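# Wind the cord onto the winder, then set it down

## Task

Coil the entire cord around the winder along its long axis so that it passes through both notches. No loop may sit farther than about a finger's width off the winder, and no more than roughly a finger's length of free end may remain beyond the final notch it passes through. Finally, place the winder on the table and release it.

## Robot and tools

Robot: two arms, left_arm and right_arm, each with a two-finger gripper. left_arm is mounted on the +y side and right_arm on the -y side. These names have nothing to do with which side of an image they appear on.

Frame: all poses, positions and velocities are in the scene frame. Its origin is at table-top height, halfway between the two bases and a little behind the table's near edge. +x points out over the table and +z points up. In the gripper's own frame the fingers point along +z and open and close along y. end_effector_position is the point between the finger pads, about 1 cm behind the tips. Reported positions and orientations can be off by a few cm, more so at long reach.

Cameras: cam_head_left, cam_head_right, cam_high, cam_low, cam_left_wrist and cam_right_wrist, each 896x504.

The row format is shared by execute_actions and move. A row is one flat list of 14 numbers covering both arms, each in [-1, 1]. Numbers 1 to 7 are left_arm: dx, dy, dz, rx, ry, rz, opening. Numbers 8 to 14 are the same seven for right_arm. Both arms must always be included.
- dx, dy, dz are offsets along the scene axes, measured from that arm's Hand target at the moment the action or move begins. They are not absolute places. 1.0 equals 0.6 m.
- rx, ry, rz together form one rotation-vector offset, turning the gripper about its Hand target position. 1.0 equals 180 degrees.
- opening is absolute: +1 is fully open (0.094 m) and -1 is closed.
- Sending the same offset again moves the arm again. Six zeros re-request the current Hand target. To leave a gripper unchanged, resend its current opening; a 0 means half open.

execute_actions(actions, cameras):
- actions is a list of actions. Each action is a list of up to 15 rows, and each row is one 1/30 s step.
- Every row in an action counts from the action's start pose, not from the row before it. A short action repeats its last row until 15 steps are filled.
- An empty actions list returns a status report with images.
- cameras can be a list of names, ["all"], or [].

move(target, speed, blend, opening_speed, grip_force, blocking, cameras):
- Moves each gripper in a straight line toward target. target is one 14-number row or a list of up to 15 rows. Every row is an offset from the same starting Hand targets.
- speed is in m/s, from 0.002 to 2.9, default 0.25. Turning is capped at twice that value in rad/s. Give one number, or one per target row.
- blend, in m, rounds the corners between listed targets. 0 means stop at each target.
- opening_speed sets how fast the opening changes, in units of the -1..1 scale per second, at least 0.2.
- grip_force is the pad force limit in N, from 10 to 50. It stays in effect until changed. Lower values make the fingers close slowly.
- blocking=false returns after about 0.5 s while the motion keeps running.
- A move lasts at most 10 s of path time. It does not avoid obstacles or the other arm.
- The result ends with a move: line reporting done, off_target, moving, held or fault, plus limits such as paced (the command was clipped) or held (a check withheld steps).

Other tools:
- wait(seconds 0 to 10) lets time pass while each arm holds its last command.
- stop() brakes a running move.
- zoom_image(camera, region=[x0,y0,x1,y1]) enlarges part of the newest image from that camera. The region is in pixels and at most 504x504.
- read_manual(section) returns only licence texts.
- finished_scene(scene) ends the scene for good. Pass the current scene number, and call it only once the winder is wound and resting free.

Reading results:
- Hand target is the last commanded pose after clipping. The next offsets are measured from it.
- The real gripper often settles short of or below it because of friction and weight. Resending zeros, or sending the remaining gap as an offset, helps. Check the position and tilt after every move.
- The controller limits each step's orientation change to 40 degrees away from the measured orientation.
- grip_measured is the measured finger gap on the -1..1 scale. It reads slightly wide when empty and narrower than the part when squeezing, so it does not reveal the moment of contact. To release, command an opening well above it.
- Joint positions end with the finger gap in m.
- Joint velocities may read "within noise".
- Joint torques include gravity and carry offsets.
- Tool commands shows the current command for each tool.

Cautions:
- Do not drop the winder, let anything leave the table, or set it down off the table.
- Never release something while it is still moving.
- Avoid fast contacts and pressing targets deep past a surface.
- Keep the two grippers, their housings and their wrist cameras from colliding or pinching each other. A firm press between the arms can fail the scene, and so can closing one gripper on the other's fingers.
- Watch for the bar under the bases, the plate behind it and the low rail near the table edge. Their tops can stand up to 3 cm above the table, and there is no warning before contact.
- Do not strain the wrist camera cables.
- Route paths around an arm's own base, not past it.
- A blocked arm keeps pushing. Command its target back past the gripper to relieve it.
- Holding loads, keeping an arm fully stretched or pushing against something heats the motors. MOTOR HOT appears at 75 °C. At 90 °C the arm folds up and stays idle.
Smooth, quick, gentle motion is preferred.
- Objects may occasionally be nudged by outside disturbances.

Each tool is called after "Call:" as name(argument=value, ...), one argument or row to a line, values as JSON.

## Session

Call:
execute_actions(
  actions=[],
)

Scene clock: 0.00 s.
left_arm: end_effector_position=(+0.3743, +0.3703, +0.0528) grip_measured=+1.000 end_effector_quat_wxyz=(+0.534, -0.055, +0.842, +0.054) | right_arm: end_effector_position=(+0.3800, -0.3535, +0.0677) grip_measured=+1.000 end_effector_quat_wxyz=(+0.591, +0.026, +0.801, -0.098)
Joint positions: left_arm=[0.006 1.522 0.345 0.739 -0.107 -0.054 0.094] | right_arm=[0.08 1.602 0.279 1.044 0.274 -0.051 0.094]
Joint velocities: within noise
Joint torques (N m): no reading
Heat: left arm: 40 °C; right arm: 42 °C.
Hand target: left_arm +0.3795, +0.3714, +0.0641; +0.550, -0.057, +0.832, +0.054 | right_arm +0.3833, -0.3533, +0.0768; +0.602, +0.028, +0.792, -0.096
Tool commands: left_gripper/opening=+1.0 right_gripper/opening=+1.0

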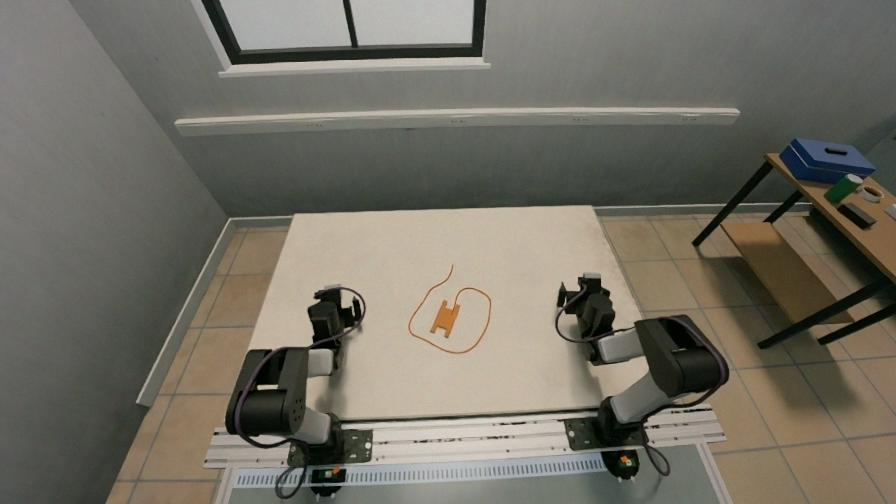

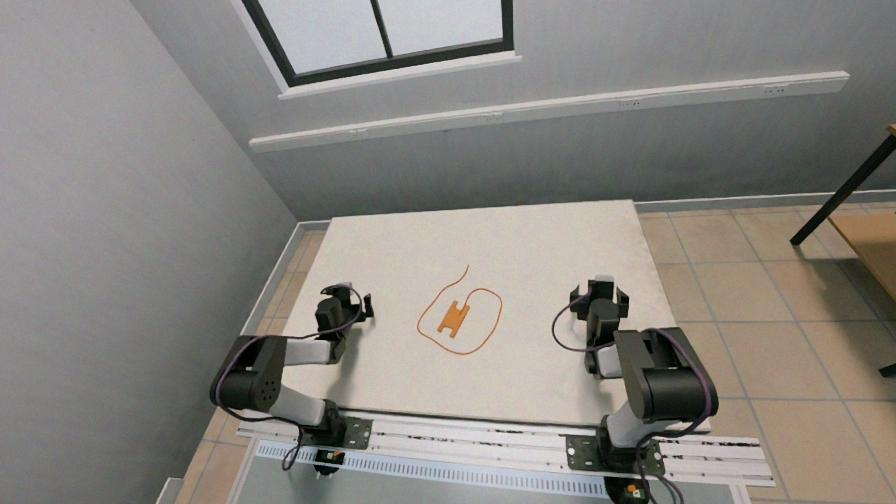

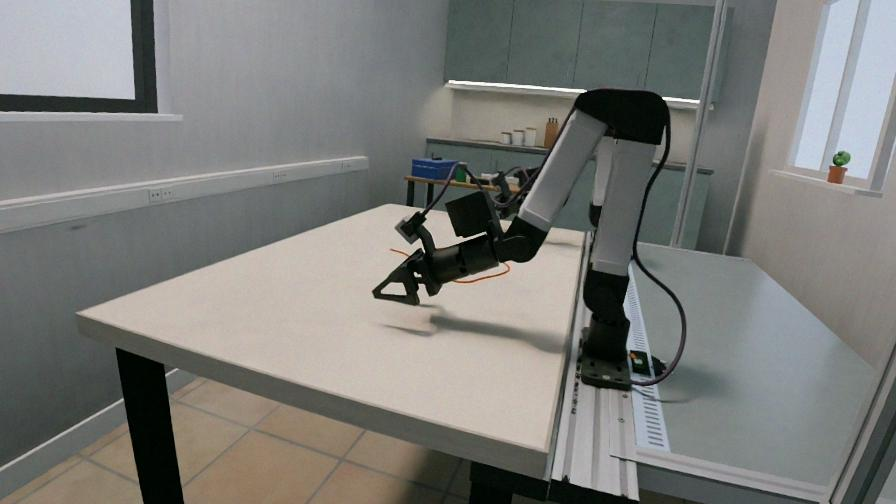

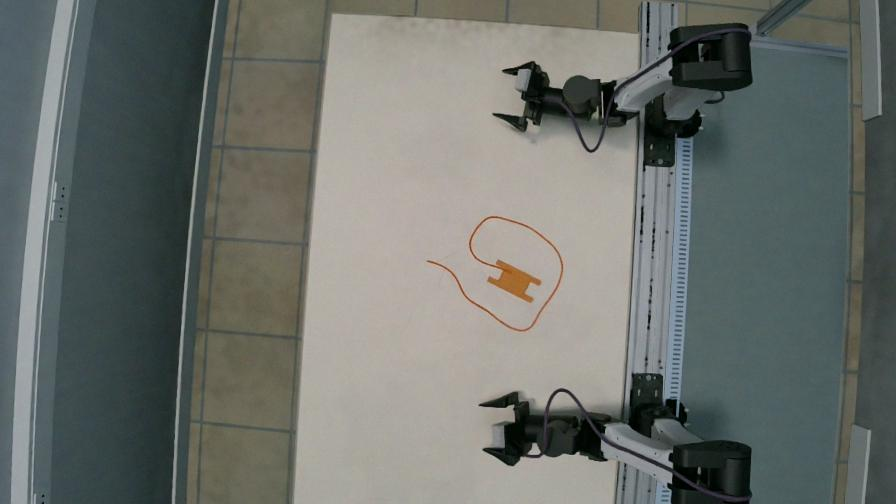

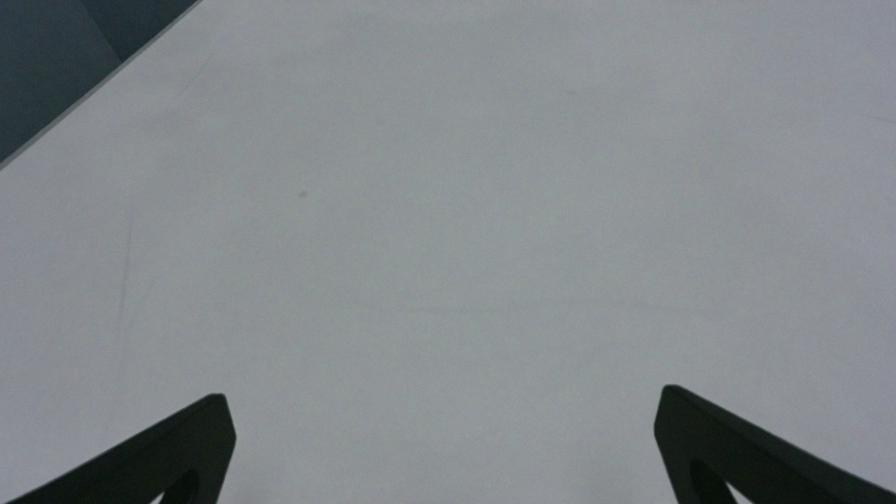

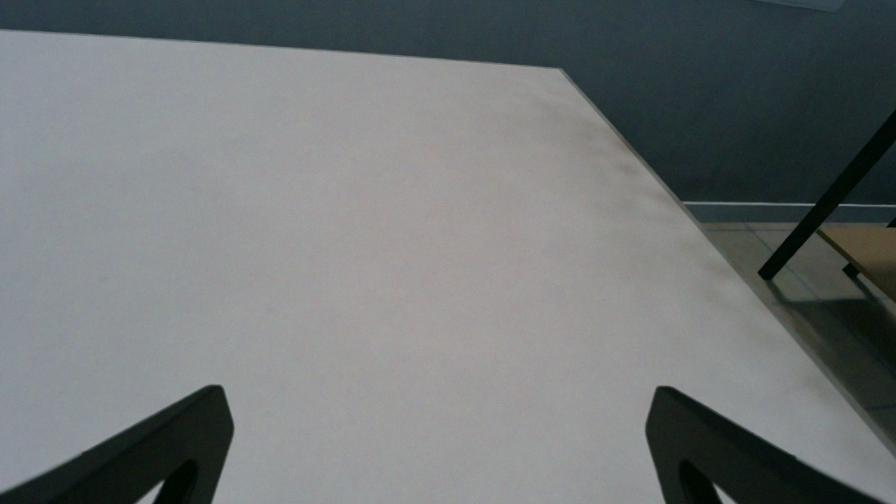

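Call:
zoom_image(
  camera="cam_high",
  region=[410, 190, 590, 350],
)

Call:
zoom_image(
  camera="cam_head_left",
  region=[390, 250, 510, 370],
)

Scaled by 2.800 from the camera's 896x504 image, which has a finer 1280x720 frame.

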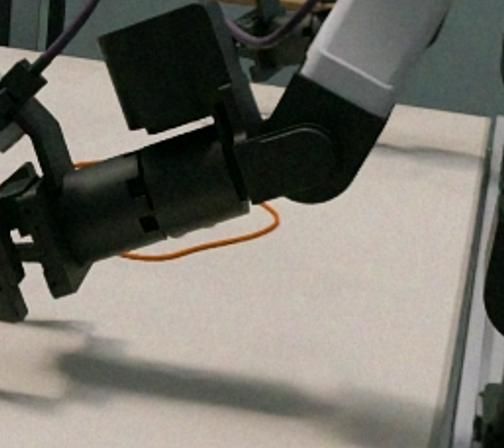

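Scaled by 4.200 from the camera's 896x504 image, which has a finer 1280x720 frame.

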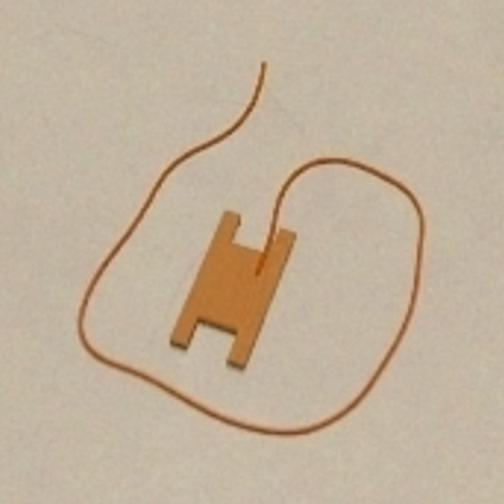

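Call:
zoom_image(
  camera="cam_low",
  region=[410, 200, 590, 350],
)

Call:
zoom_image(
  camera="cam_low",
  region=[470, 250, 560, 310],
)

Call:
zoom_image(
  camera="cam_head_right",
  region=[400, 250, 520, 370],
)

Scaled by 2.800 from the camera's 896x504 image, which has a finer 1280x720 frame.

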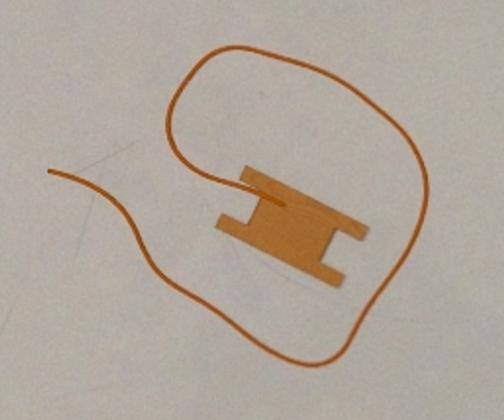

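Scaled by 5.600 from the camera's 896x504 image, which has a finer 1280x720 frame.

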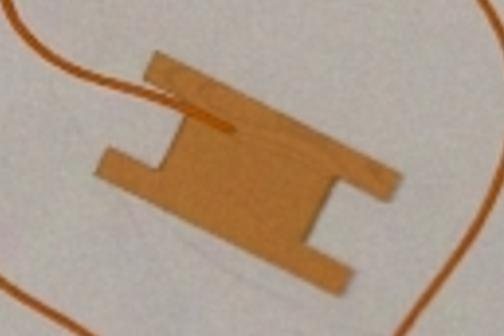

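Scaled by 4.200 from the camera's 896x504 image, which has a finer 1280x720 frame.

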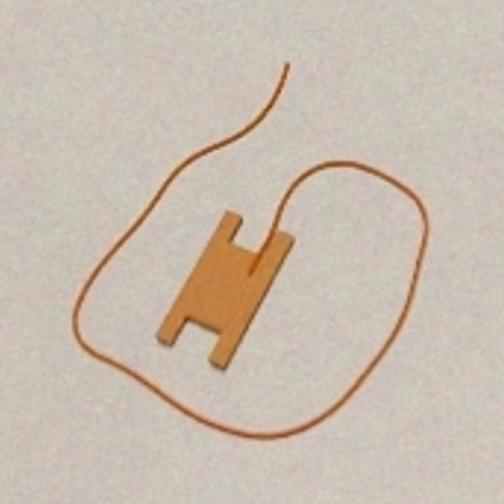

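Call:
move(
  target=[-0.1347, -0.5087, 0.0932, 0.0527, 0.3744, -0.1720, 1.0, 0, 0, 0, 0, 0, 0, 1.0],
  speed=0.35,
  cameras=["cam_left_wrist", "cam_low", "cam_high"],
)

Scene clock: 420.17 s.
left_arm: end_effector_position=(+0.2977, +0.0681, +0.1173) grip_measured=+1.000 end_effector_quat_wxyz=(+0.002, +0.241, +0.971, +0.005) | right_arm: end_effector_position=(+0.3800, -0.3535, +0.0677) grip_measured=+1.000 end_effector_quat_wxyz=(+0.591, +0.026, +0.801, -0.098)
Joint positions: left_arm=[-0.747 2.089 2.043 -1.497 0.011 -0.237 0.094] | right_arm=[0.08 1.602 0.279 1.044 0.274 -0.051 0.094]
Joint torques (N m): left_arm=[0.32 -7.1 7.61 0.22 0.02 -0.07] | right_arm=[-0.17 -6.52 4.51 1.98 0.02 -0.09]
Heat: left arm: 45 °C; right arm: 52 °C.
Hand target: left_arm +0.2987, +0.0662, +0.1199; -0.001, +0.236, +0.972, +0.000 | right_arm +0.3833, -0.3533, +0.0768; +0.602, +0.028, +0.792, -0.096
Off the commanded pose: left_arm 0.004 m, 1 deg | right_arm 0.010 m, 2 deg.
move: done
camera_calibration:
cam_left_wrist: T_world_to_cam=[[-0.485315, -0.874267, 0.0112535, 0.203344], [-0.792927, 0.445513, 0.415674, 0.19584], [-0.368424, 0.192809, -0.909444, 0.293608], [0, 0, 0, 1]] pos_world=[0.362145, 0.0339172, 0.183327]
Images, in order (width x height): cam_high 896x504, cam_low 896x504, cam_left_wrist 896x504.

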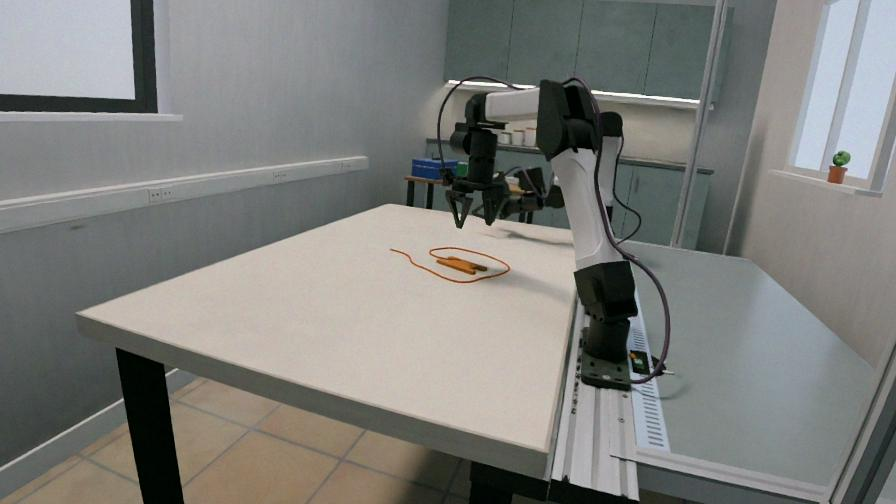

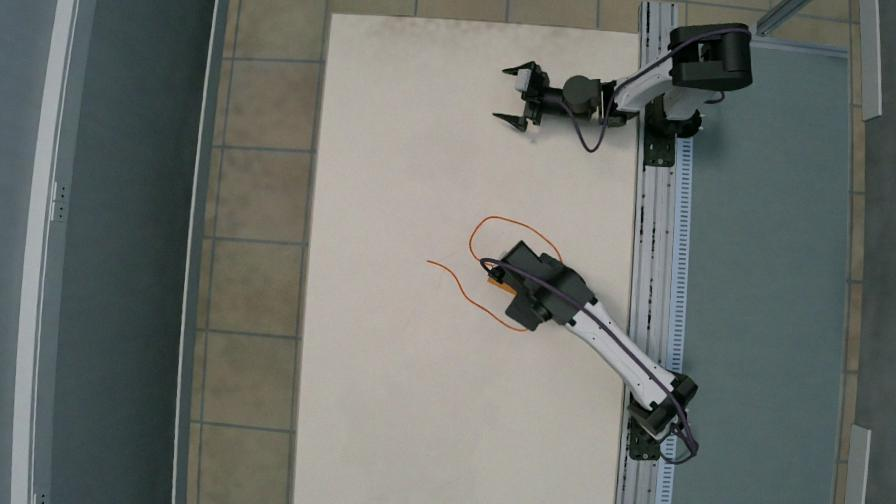

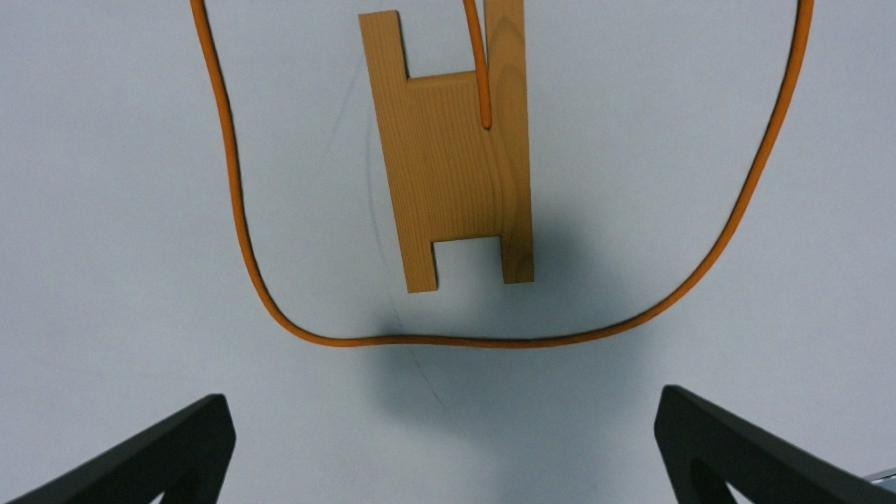

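Call:
zoom_image(
  camera="cam_high",
  region=[380, 150, 580, 300],
)

Call:
zoom_image(
  camera="cam_low",
  region=[440, 210, 620, 350],
)

Scaled by 2.520 from the camera's 896x504 image, which has a finer 1280x720 frame.

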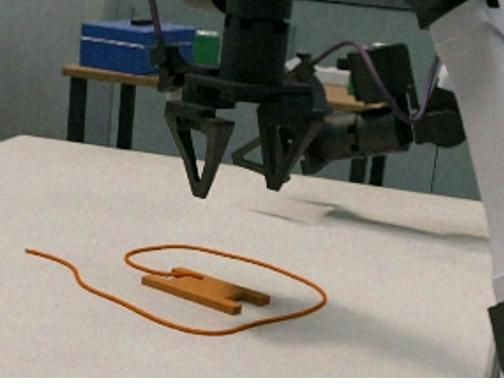

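Scaled by 2.800 from the camera's 896x504 image, which has a finer 1280x720 frame.

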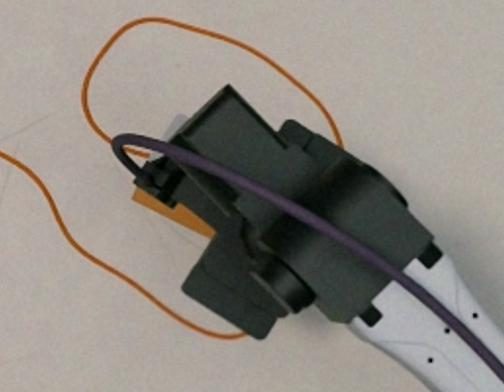

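Call:
move(
  target=[-0.0228, -0.0068, -0.1, 0, 0, 0.025, 1.0, 0, 0, 0, 0, 0, 0, 1.0],
  speed=0.2,
  cameras=["cam_left_wrist"],
)

Scene clock: 485.87 s.
left_arm: end_effector_position=(+0.2828, +0.0668, +0.0482) grip_measured=+1.000 end_effector_quat_wxyz=(-0.019, +0.204, +0.979, +0.015) | right_arm: end_effector_position=(+0.3800, -0.3535, +0.0677) grip_measured=+1.000 end_effector_quat_wxyz=(+0.591, +0.026, +0.801, -0.098)
Joint positions: left_arm=[-0.777 2.089 1.767 -1.27 0.014 -0.342 0.094] | right_arm=[0.08 1.602 0.279 1.044 0.274 -0.051 0.094]
Joint torques (N m): left_arm=[-0.12 -10.61 4.97 0.48 -0.02 -0.14] | right_arm=[-0.31 -6.2 4.45 1.86 0.1 -0.02]
Heat: left arm: 46 °C; right arm: 53 °C.
Hand target: left_arm +0.2850, +0.0620, +0.0599; -0.001, +0.198, +0.980, +0.000 | right_arm +0.3833, -0.3533, +0.0768; +0.602, +0.028, +0.792, -0.096
Off the commanded pose: left_arm 0.013 m, 3 deg | right_arm 0.010 m, 2 deg.
move: off_target (left_arm)
camera_calibration:
cam_left_wrist: T_world_to_cam=[[-0.417085, -0.908867, 0.000125455, 0.179344], [-0.80813, 0.370919, 0.457542, 0.220539], [-0.415892, 0.190733, -0.889188, 0.238148], [0, 0, 0, 1]] pos_world=[0.35207, 0.0357748, 0.110829]
Images, in order (width x height): cam_left_wrist 896x504.

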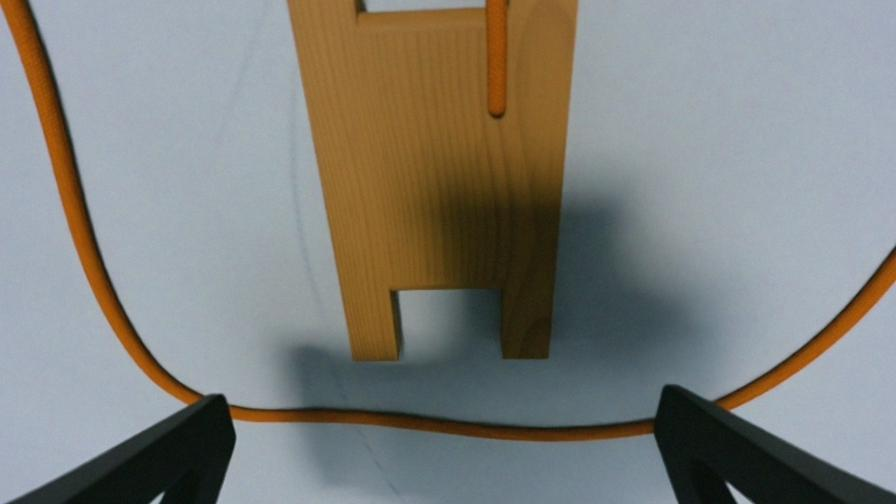

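Call:
move(
  target=[0.0138, -0.0058, -0.0300, 0, 0, 0, 1.0, 0, 0, 0, 0, 0, 0, 1.0],
  speed=0.08,
  cameras=["cam_left_wrist", "cam_high"],
)

Scene clock: 513.27 s.
left_arm: end_effector_position=(+0.2904, +0.0598, +0.0463) grip_measured=+1.000 end_effector_quat_wxyz=(-0.001, +0.204, +0.979, +0.004) | right_arm: end_effector_position=(+0.3800, -0.3535, +0.0677) grip_measured=+1.000 end_effector_quat_wxyz=(+0.591, +0.026, +0.801, -0.098)
Joint positions: left_arm=[-0.777 2.089 1.761 -1.221 0.014 -0.342 0.094] | right_arm=[0.08 1.602 0.279 1.044 0.274 -0.051 0.094]
Joint torques (N m): left_arm=[0.62 -7.43 5.01 0.59 -0.01 -0.07] | right_arm=[-0.62 -6.3 4.7 1.95 0.02 -0.09]
Heat: left arm: 49 °C; right arm: 53 °C.
Hand target: left_arm +0.2933, +0.0585, +0.0419; -0.001, +0.198, +0.980, +0.000 | right_arm +0.3833, -0.3533, +0.0768; +0.602, +0.028, +0.792, -0.096
Off the commanded pose: left_arm 0.005 m, 1 deg | right_arm 0.010 m, 2 deg.
move: done
camera_calibration:
cam_left_wrist: T_world_to_cam=[[-0.418048, -0.908324, 0.0135722, 0.175688], [-0.821403, 0.38434, 0.421403, 0.234953], [-0.387986, 0.165018, -0.906772, 0.235137], [0, 0, 0, 1]] pos_world=[0.357667, 0.0304778, 0.111822]
Images, in order (width x height): cam_high 896x504, cam_left_wrist 896x504.

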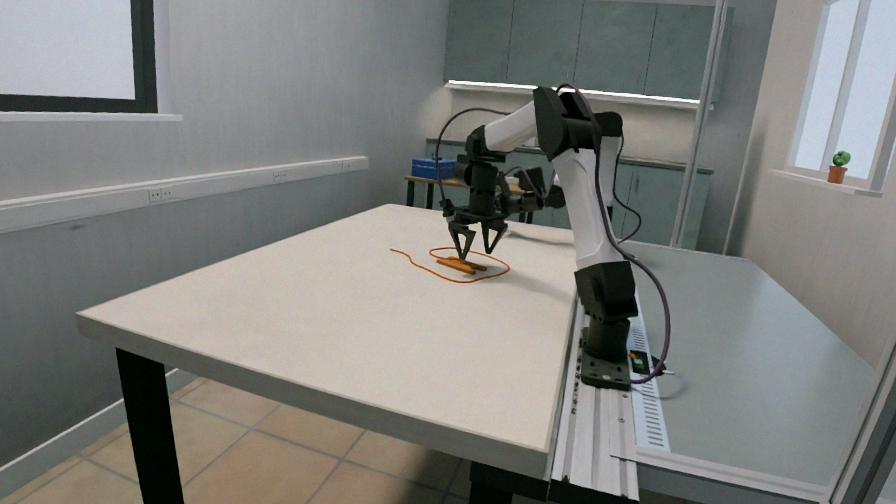

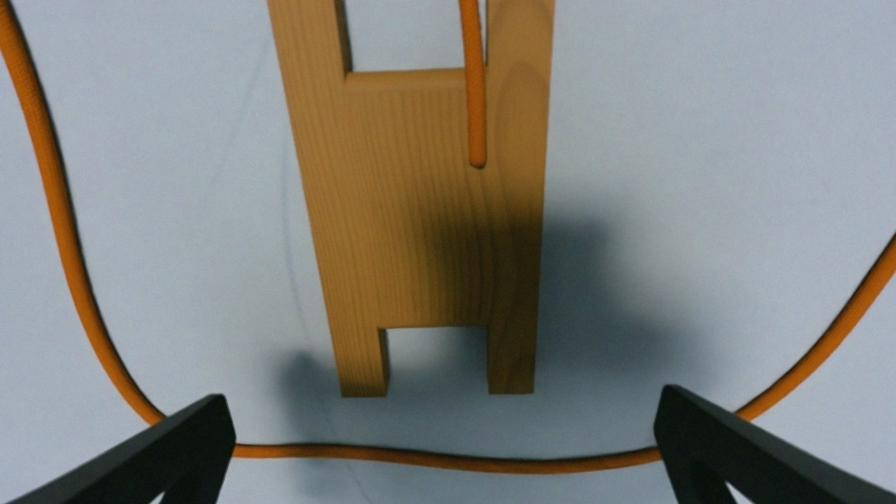

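Call:
move(
  target=[0.0022, 0.0050, -0.0317, 0, 0, 0, 1.0, 0, 0, 0, 0, 0, 0, 1.0],
  speed=0.06,
  cameras=["cam_left_wrist"],
)

Scene clock: 526.90 s.
left_arm: end_effector_position=(+0.2909, +0.0622, +0.0277) grip_measured=+1.000 end_effector_quat_wxyz=(-0.001, +0.202, +0.979, +0.004) | right_arm: end_effector_position=(+0.3800, -0.3535, +0.0677) grip_measured=+1.000 end_effector_quat_wxyz=(+0.591, +0.026, +0.801, -0.098)
Joint positions: left_arm=[-0.773 2.095 1.697 -1.15 0.014 -0.342 0.094] | right_arm=[0.08 1.602 0.279 1.044 0.274 -0.051 0.094]
Joint torques (N m): left_arm=[0.84 -7.34 5.05 0.62 -0.01 0] | right_arm=[-0.42 -6.89 4.37 2.04 0.01 -0.09]
Heat: left arm: 48 °C; right arm: 53 °C.
Hand target: left_arm +0.2946, +0.0616, +0.0229; -0.001, +0.198, +0.980, +0.000 | right_arm +0.3833, -0.3533, +0.0768; +0.602, +0.028, +0.792, -0.096
Off the commanded pose: left_arm 0.006 m, 1 deg | right_arm 0.010 m, 2 deg.
move: done
camera_calibration:
cam_left_wrist: T_world_to_cam=[[-0.414223, -0.910075, 0.0134887, 0.177339], [-0.823076, 0.38087, 0.421288, 0.242924], [-0.388541, 0.163405, -0.906827, 0.218405], [0, 0, 0, 1]] pos_world=[0.358262, 0.033181, 0.0933221]
Images, in order (width x height): cam_left_wrist 896x504.

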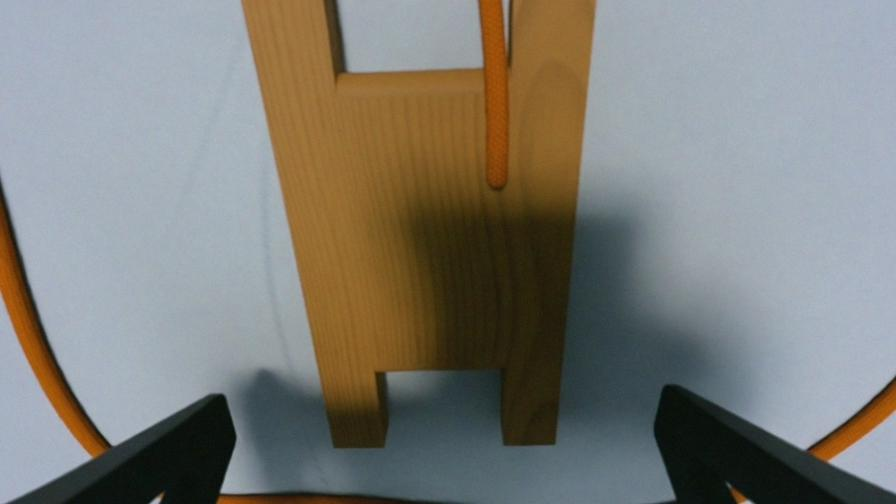

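Call:
move(
  target=[
    [0.0010, 0.0025, -0.0080, 0, 0, 0, 1.0, 0, 0, 0, 0, 0, 0, 1.0],
  ],
  speed=0.05,
  cameras=[],
)

Call:
move(
  target=[
    [0, 0, 0, 0, 0, 0, -0.1, 0, 0, 0, 0, 0, 0, 1.0],
  ],
  speed=0.05,
  opening_speed=0.6,
  cameras=["cam_left_wrist"],
)

Scene clock: 540.03 s.
left_arm: end_effector_position=(+0.2919, +0.0633, +0.0239) grip_measured=+1.000 end_effector_quat_wxyz=(+0.000, +0.200, +0.980, +0.004) | right_arm: end_effector_position=(+0.3800, -0.3535, +0.0677) grip_measured=+1.000 end_effector_quat_wxyz=(+0.591, +0.026, +0.801, -0.098)
Joint positions: left_arm=[-0.769 2.095 1.681 -1.131 0.014 -0.342 0.094] | right_arm=[0.08 1.602 0.279 1.044 0.274 -0.051 0.094]
Joint torques (N m): left_arm=[0.88 -7.16 4.96 0.64 -0.02 0.05] | right_arm=[-0.58 -6.53 4.75 2 0.08 -0.03]
Heat: left arm: 47 °C; right arm: 53 °C.
Hand target: left_arm +0.2953, +0.0631, +0.0182; -0.001, +0.198, +0.980, +0.000 | right_arm +0.3833, -0.3533, +0.0768; +0.602, +0.028, +0.792, -0.096
Off the commanded pose: left_arm 0.007 m, 1 deg | right_arm 0.010 m, 2 deg.
move: done
No camera images: "cameras" was empty.

Scene clock: 542.07 s.
left_arm: end_effector_position=(+0.2919, +0.0632, +0.0239) grip_measured=-0.098 end_effector_quat_wxyz=(+0.000, +0.200, +0.980, +0.004) | right_arm: end_effector_position=(+0.3800, -0.3535, +0.0677) grip_measured=+1.000 end_effector_quat_wxyz=(+0.591, +0.026, +0.801, -0.098)
Joint positions: left_arm=[-0.769 2.095 1.681 -1.131 0.014 -0.342 0.042] | right_arm=[0.08 1.602 0.279 1.044 0.274 -0.051 0.094]
Joint torques (N m): left_arm=[0.85 -7.19 4.96 0.62 -0.02 0.03] | right_arm=[-0.47 -6.31 4.51 1.95 -0.01 -0.04]
Heat: left arm: 47 °C; right arm: 53 °C.
Hand target: left_arm +0.2953, +0.0631, +0.0182; -0.001, +0.198, +0.980, +0.000 | right_arm +0.3833, -0.3533, +0.0768; +0.602, +0.028, +0.792, -0.096
Off the commanded pose: left_arm 0.007 m, 1 deg | right_arm 0.010 m, 2 deg.
move: done
camera_calibration:
cam_left_wrist: T_world_to_cam=[[-0.411218, -0.911421, 0.0145321, 0.17795], [-0.825439, 0.379093, 0.418257, 0.245908], [-0.386718, 0.16, -0.908212, 0.214884], [0, 0, 0, 1]] pos_world=[0.359258, 0.0345838, 0.0897216]
Images, in order (width x height): cam_left_wrist 896x504.

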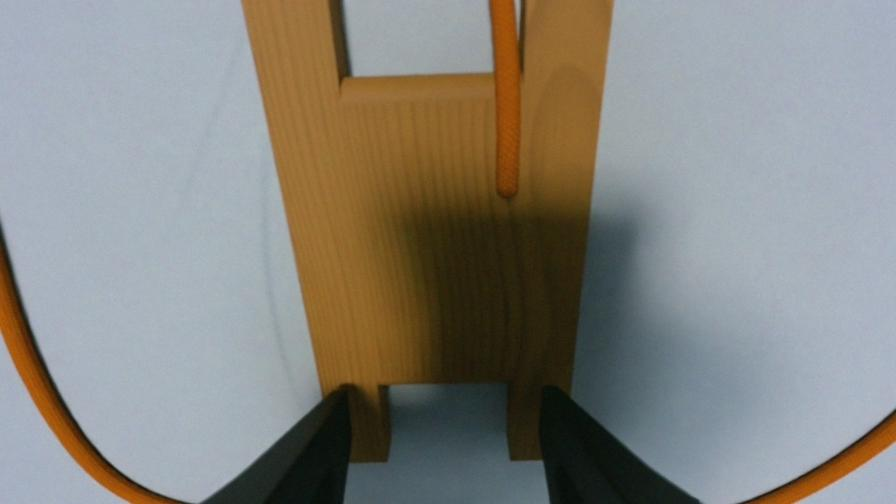

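Call:
move(
  target=[
    [0, 0, 0, 0, 0, 0, 1.0, 0, 0, 0, 0, 0, 0, 1.0],
    [0, 0, -0.0133, 0, 0, 0, 1.0, 0, 0, 0, 0, 0, 0, 1.0],
  ],
  speed=0.05,
  cameras=["cam_left_wrist"],
)

Scene clock: 556.03 s.
left_arm: end_effector_position=(+0.2918, +0.0636, +0.0152) grip_measured=+0.998 end_effector_quat_wxyz=(-0.001, +0.200, +0.980, +0.004) | right_arm: end_effector_position=(+0.3800, -0.3535, +0.0677) grip_measured=+1.000 end_effector_quat_wxyz=(+0.591, +0.026, +0.801, -0.098)
Joint positions: left_arm=[-0.769 2.104 1.66 -1.103 0.014 -0.342 0.094] | right_arm=[0.08 1.602 0.279 1.044 0.274 -0.051 0.094]
Joint torques (N m): left_arm=[0.81 -7.34 4.98 0.6 -0.02 0.02] | right_arm=[-0.47 -6.71 4.62 1.93 0.01 -0.07]
Heat: left arm: 46 °C; right arm: 53 °C.
Hand target: left_arm +0.2953, +0.0631, +0.0103; -0.001, +0.198, +0.980, +0.000 | right_arm +0.3833, -0.3533, +0.0768; +0.602, +0.028, +0.792, -0.096
Off the commanded pose: left_arm 0.006 m, 1 deg | right_arm 0.010 m, 2 deg.
move: done
camera_calibration:
cam_left_wrist: T_world_to_cam=[[-0.411186, -0.91145, 0.0135926, 0.178326], [-0.824645, 0.378297, 0.420538, 0.249071], [-0.388441, 0.16171, -0.907173, 0.207336], [0, 0, 0, 1]] pos_world=[0.359258, 0.0347836, 0.0809222]
Images, in order (width x height): cam_left_wrist 896x504.

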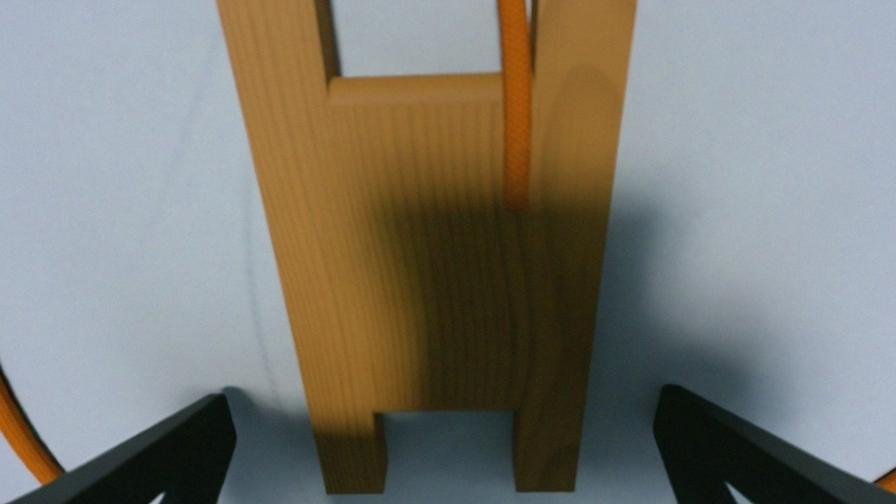

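Call:
move(
  target=[
    [0, 0, -0.0025, 0, 0, 0, 1.0, 0, 0, 0, 0, 0, 0, 1.0],
    [0, 0, -0.0025, 0, 0, 0, -0.1, 0, 0, 0, 0, 0, 0, 1.0],
  ],
  speed=0.05,
  opening_speed=0.6,
  cameras=["cam_left_wrist"],
)

Scene clock: 565.07 s.
left_arm: end_effector_position=(+0.2928, +0.0626, +0.0152) grip_measured=+0.161 end_effector_quat_wxyz=(+0.001, +0.200, +0.980, +0.003) | right_arm: end_effector_position=(+0.3800, -0.3535, +0.0677) grip_measured=+1.000 end_effector_quat_wxyz=(+0.591, +0.026, +0.801, -0.098)
Joint positions: left_arm=[-0.769 2.104 1.66 -1.098 0.014 -0.342 0.055] | right_arm=[0.08 1.602 0.279 1.044 0.274 -0.051 0.094]
Joint torques (N m): left_arm=[0.84 -7.2 4.7 0.63 -0.02 0.03] | right_arm=[-0.38 -6.56 4.57 1.89 0.04 -0.07]
Heat: left arm: 46 °C; right arm: 53 °C.
Hand target: left_arm +0.2953, +0.0631, +0.0088; +0.000, +0.198, +0.980, +0.000 | right_arm +0.3833, -0.3533, +0.0768; +0.602, +0.028, +0.792, -0.096
Off the commanded pose: left_arm 0.007 m, 0 deg | right_arm 0.010 m, 2 deg.
move: done
camera_calibration:
cam_left_wrist: T_world_to_cam=[[-0.411328, -0.911357, 0.0154259, 0.17791], [-0.826362, 0.380001, 0.415601, 0.250789], [-0.384623, 0.158201, -0.909416, 0.207049], [0, 0, 0, 1]] pos_world=[0.360058, 0.034084, 0.0813211]
Images, in order (width x height): cam_left_wrist 896x504.

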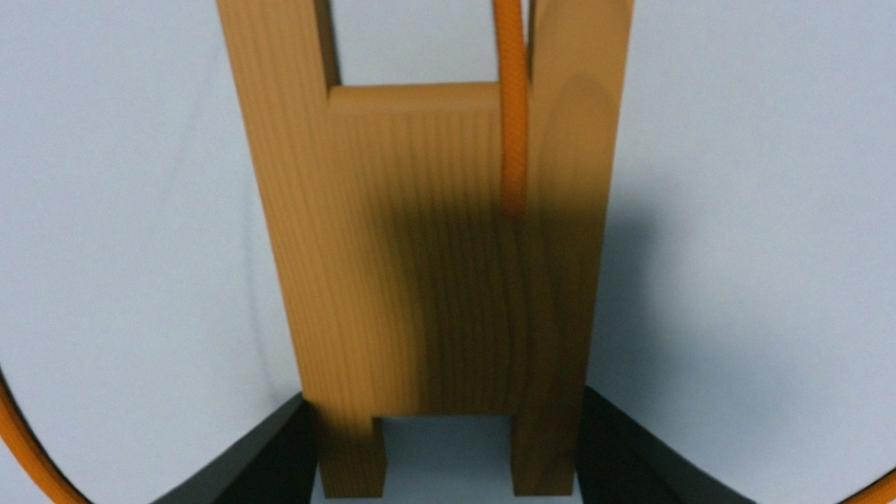

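Call:
move(
  target=[0, 0, 0.2083, 0, 0, 0, -0.1, 0, 0, 0, 0, 0, 0, 1.0],
  speed=0.12,
  cameras=["cam_left_wrist", "cam_high", "cam_low"],
)

Scene clock: 578.80 s.
left_arm: end_effector_position=(+0.2926, +0.0624, +0.1303) grip_measured=+0.161 end_effector_quat_wxyz=(+0.001, +0.198, +0.980, +0.003) | right_arm: end_effector_position=(+0.3800, -0.3535, +0.0677) grip_measured=+1.000 end_effector_quat_wxyz=(+0.591, +0.026, +0.801, -0.098)
Joint positions: left_arm=[-0.764 2.104 2.12 -1.559 0.014 -0.342 0.055] | right_arm=[0.08 1.602 0.279 1.044 0.274 -0.051 0.094]
Joint torques (N m): left_arm=[0.94 -7.32 7.47 0.23 0 0.1] | right_arm=[-0.43 -6.64 4.25 1.9 0.05 -0.09]
Heat: left arm: 47 °C; right arm: 53 °C.
Hand target: left_arm +0.2952, +0.0631, +0.1337; -0.001, +0.198, +0.980, +0.000 | right_arm +0.3833, -0.3533, +0.0768; +0.602, +0.028, +0.792, -0.096
Off the commanded pose: left_arm 0.004 m, 0 deg | right_arm 0.010 m, 2 deg.
move: done
camera_calibration:
cam_left_wrist: T_world_to_cam=[[-0.406741, -0.913426, 0.0146807, 0.174755], [-0.827756, 0.375296, 0.417101, 0.203278], [-0.386501, 0.1575, -0.908741, 0.312052], [0, 0, 0, 1]] pos_world=[0.359953, 0.0341876, 0.196222]
Images, in order (width x height): cam_high 896x504, cam_low 896x504, cam_left_wrist 896x504.

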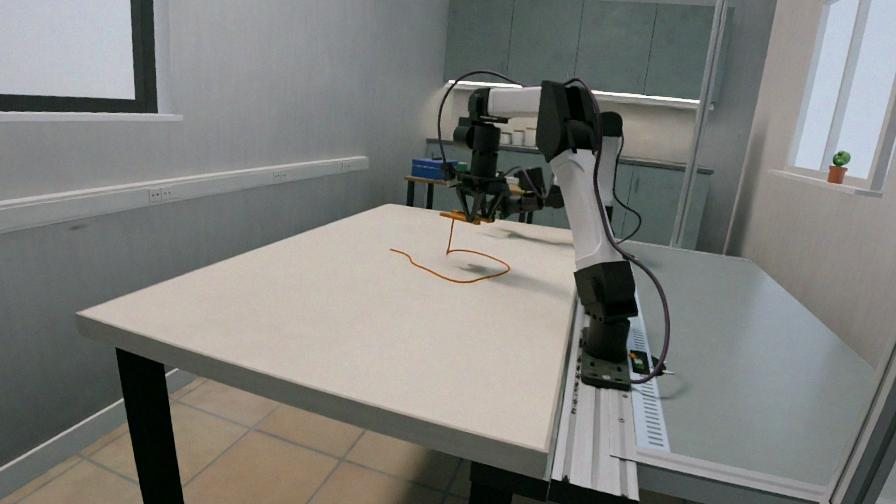

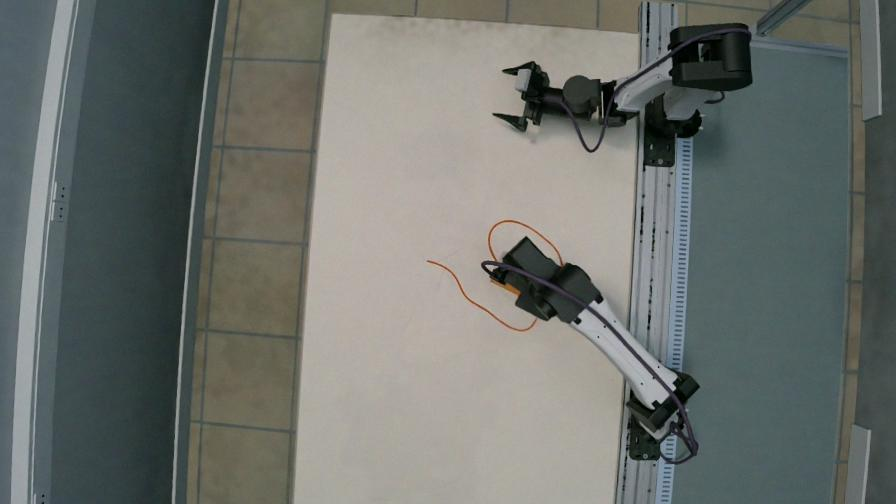

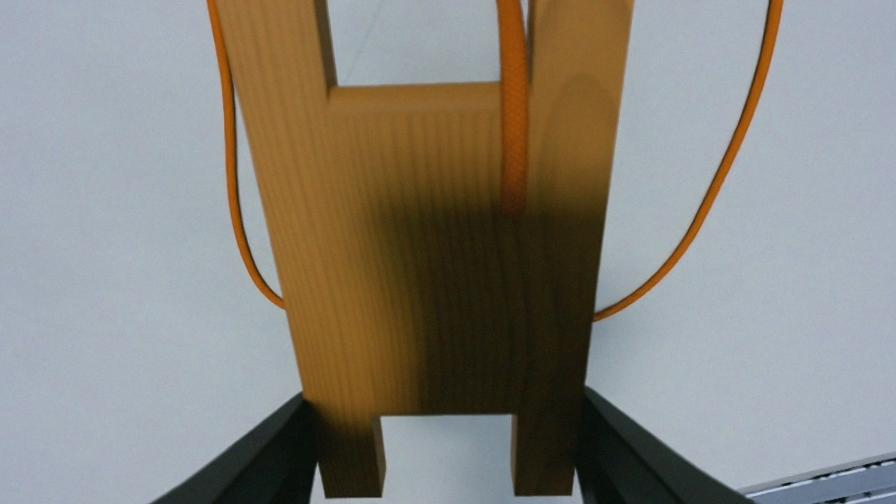

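Call:
move(
  target=[0, 0, 0, 0, 0, 0, -0.1, -0.1688, 0.4722, 0.0803, 0.5200, 0.2048, 0.2538, -0.234],
  speed=0.3,
  cameras=["cam_right_wrist", "cam_low", "cam_head_left"],
)

Scene clock: 625.10 s.
left_arm: end_effector_position=(+0.2925, +0.0625, +0.1303) grip_measured=+0.161 end_effector_quat_wxyz=(+0.001, +0.198, +0.980, +0.003) | right_arm: end_effector_position=(+0.2848, -0.0713, +0.1260) grip_measured=-0.231 end_effector_quat_wxyz=(+0.142, +0.142, +0.695, +0.690)
Joint positions: left_arm=[-0.764 2.104 2.12 -1.56 0.014 -0.342 0.055] | right_arm=[0.458 1.737 0.355 1.384 -0.7 1.552 0.036]
Joint torques (N m): left_arm=[0.94 -7.3 7.5 0.23 -0.01 0.09] | right_arm=[0.17 -5.05 3.06 2.01 0 -0.1]
Heat: left arm: 48 °C; right arm: 53 °C.
Hand target: left_arm +0.2952, +0.0631, +0.1337; -0.001, +0.198, +0.980, +0.000 | right_arm +0.2820, -0.0699, +0.1250; +0.139, +0.140, +0.693, +0.693
Off the commanded pose: left_arm 0.004 m, 0 deg | right_arm 0.003 m, 1 deg.
move: done
camera_calibration:
cam_right_wrist: T_world_to_cam=[[0.0120823, -0.0172596, -0.999778, 0.120626], [-0.998644, -0.0508416, -0.0111909, 0.319846], [-0.0506372, 0.998558, -0.0178505, 0.177203], [0, 0, 0, 1]] pos_world=[0.326928, -0.158604, 0.127342]
Images, in order (width x height): cam_head_left 896x504, cam_low 896x504, cam_right_wrist 896x504.

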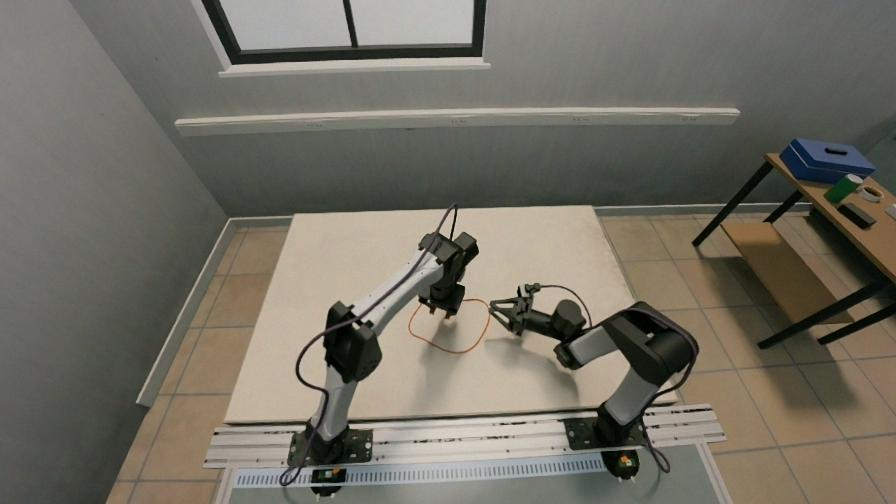

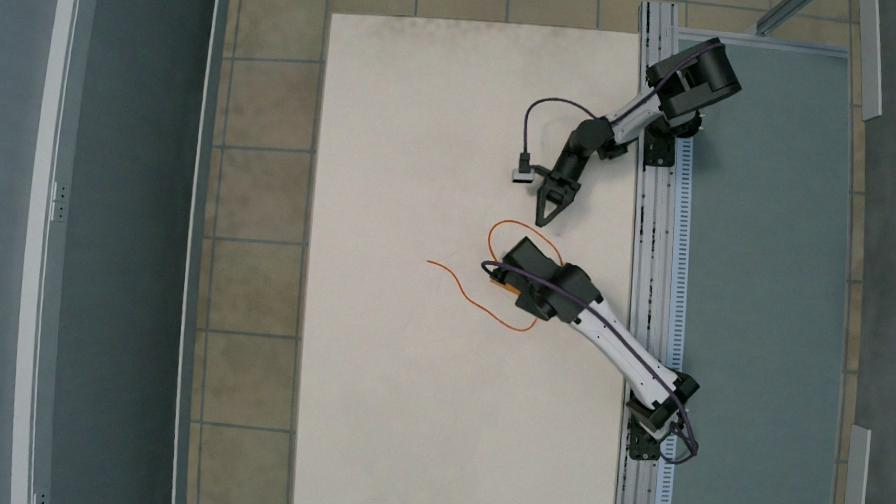

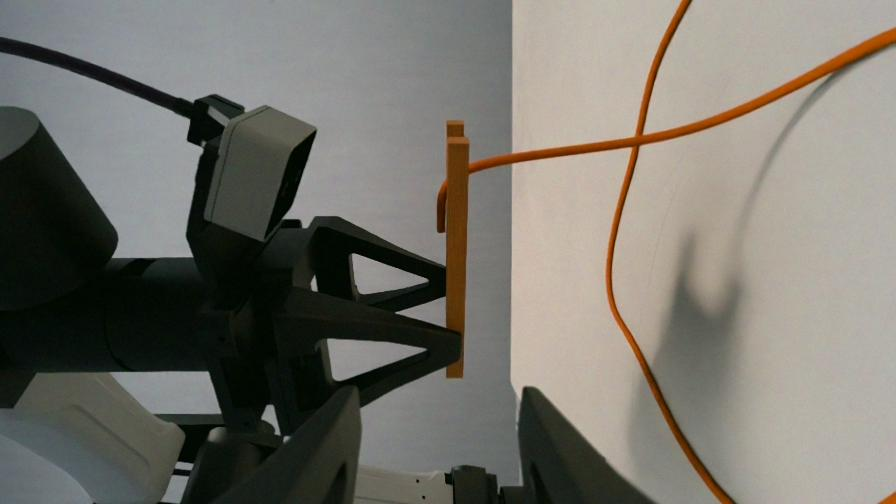

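Call:
move(
  target=[0, 0, 0, 0, 0, 0, -0.1, 0.0295, 0.0960, -0.0100, 0, 0, 0, -0.234],
  speed=0.12,
  cameras=["cam_right_wrist"],
)

Call:
zoom_image(
  camera="cam_right_wrist",
  region=[300, 60, 600, 460],
)

Scene clock: 676.63 s.
left_arm: end_effector_position=(+0.2925, +0.0625, +0.1303) grip_measured=+0.161 end_effector_quat_wxyz=(+0.001, +0.198, +0.980, +0.003) | right_arm: end_effector_position=(+0.2954, -0.0162, +0.1182) grip_measured=-0.231 end_effector_quat_wxyz=(+0.137, +0.137, +0.696, +0.692)
Joint positions: left_arm=[-0.764 2.104 2.12 -1.56 0.014 -0.342 0.055] | right_arm=[0.61 1.881 0.509 1.374 -0.563 1.553 0.036]
Joint torques (N m): left_arm=[0.92 -7.31 7.51 0.21 -0.01 0.09] | right_arm=[0.4 -6.27 5.07 1.79 0.1 -0.03]
Heat: left arm: 48 °C; right arm: 54 °C.
Hand target: left_arm +0.2952, +0.0631, +0.1337; -0.001, +0.198, +0.980, +0.000 | right_arm +0.2997, -0.0123, +0.1191; +0.140, +0.140, +0.693, +0.693
Off the commanded pose: left_arm 0.004 m, 0 deg | right_arm 0.006 m, 1 deg.
move: done
camera_calibration:
cam_right_wrist: T_world_to_cam=[[0.0125671, -0.0160657, -0.999792, 0.113507], [-0.997798, -0.0653302, -0.0114922, 0.332654], [-0.065132, 0.997734, -0.0168513, 0.126649], [0, 0, 0, 1]] pos_world=[0.338744, -0.102807, 0.119441]
Images, in order (width x height): cam_right_wrist 896x504.

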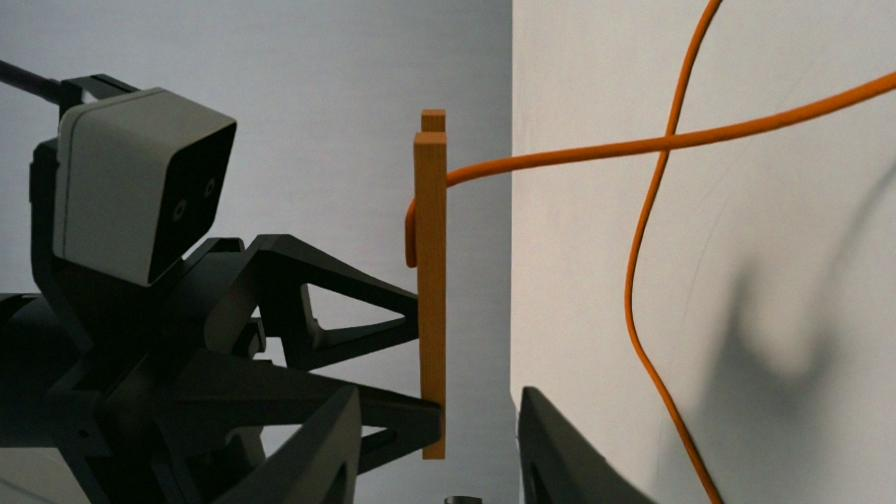

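Scaled by 1.260 from the camera's 896x504 image, which has a finer 1280x720 frame.

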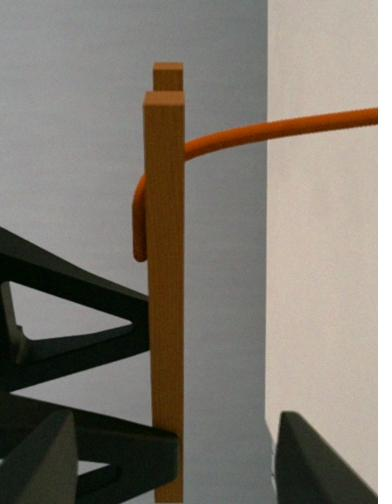

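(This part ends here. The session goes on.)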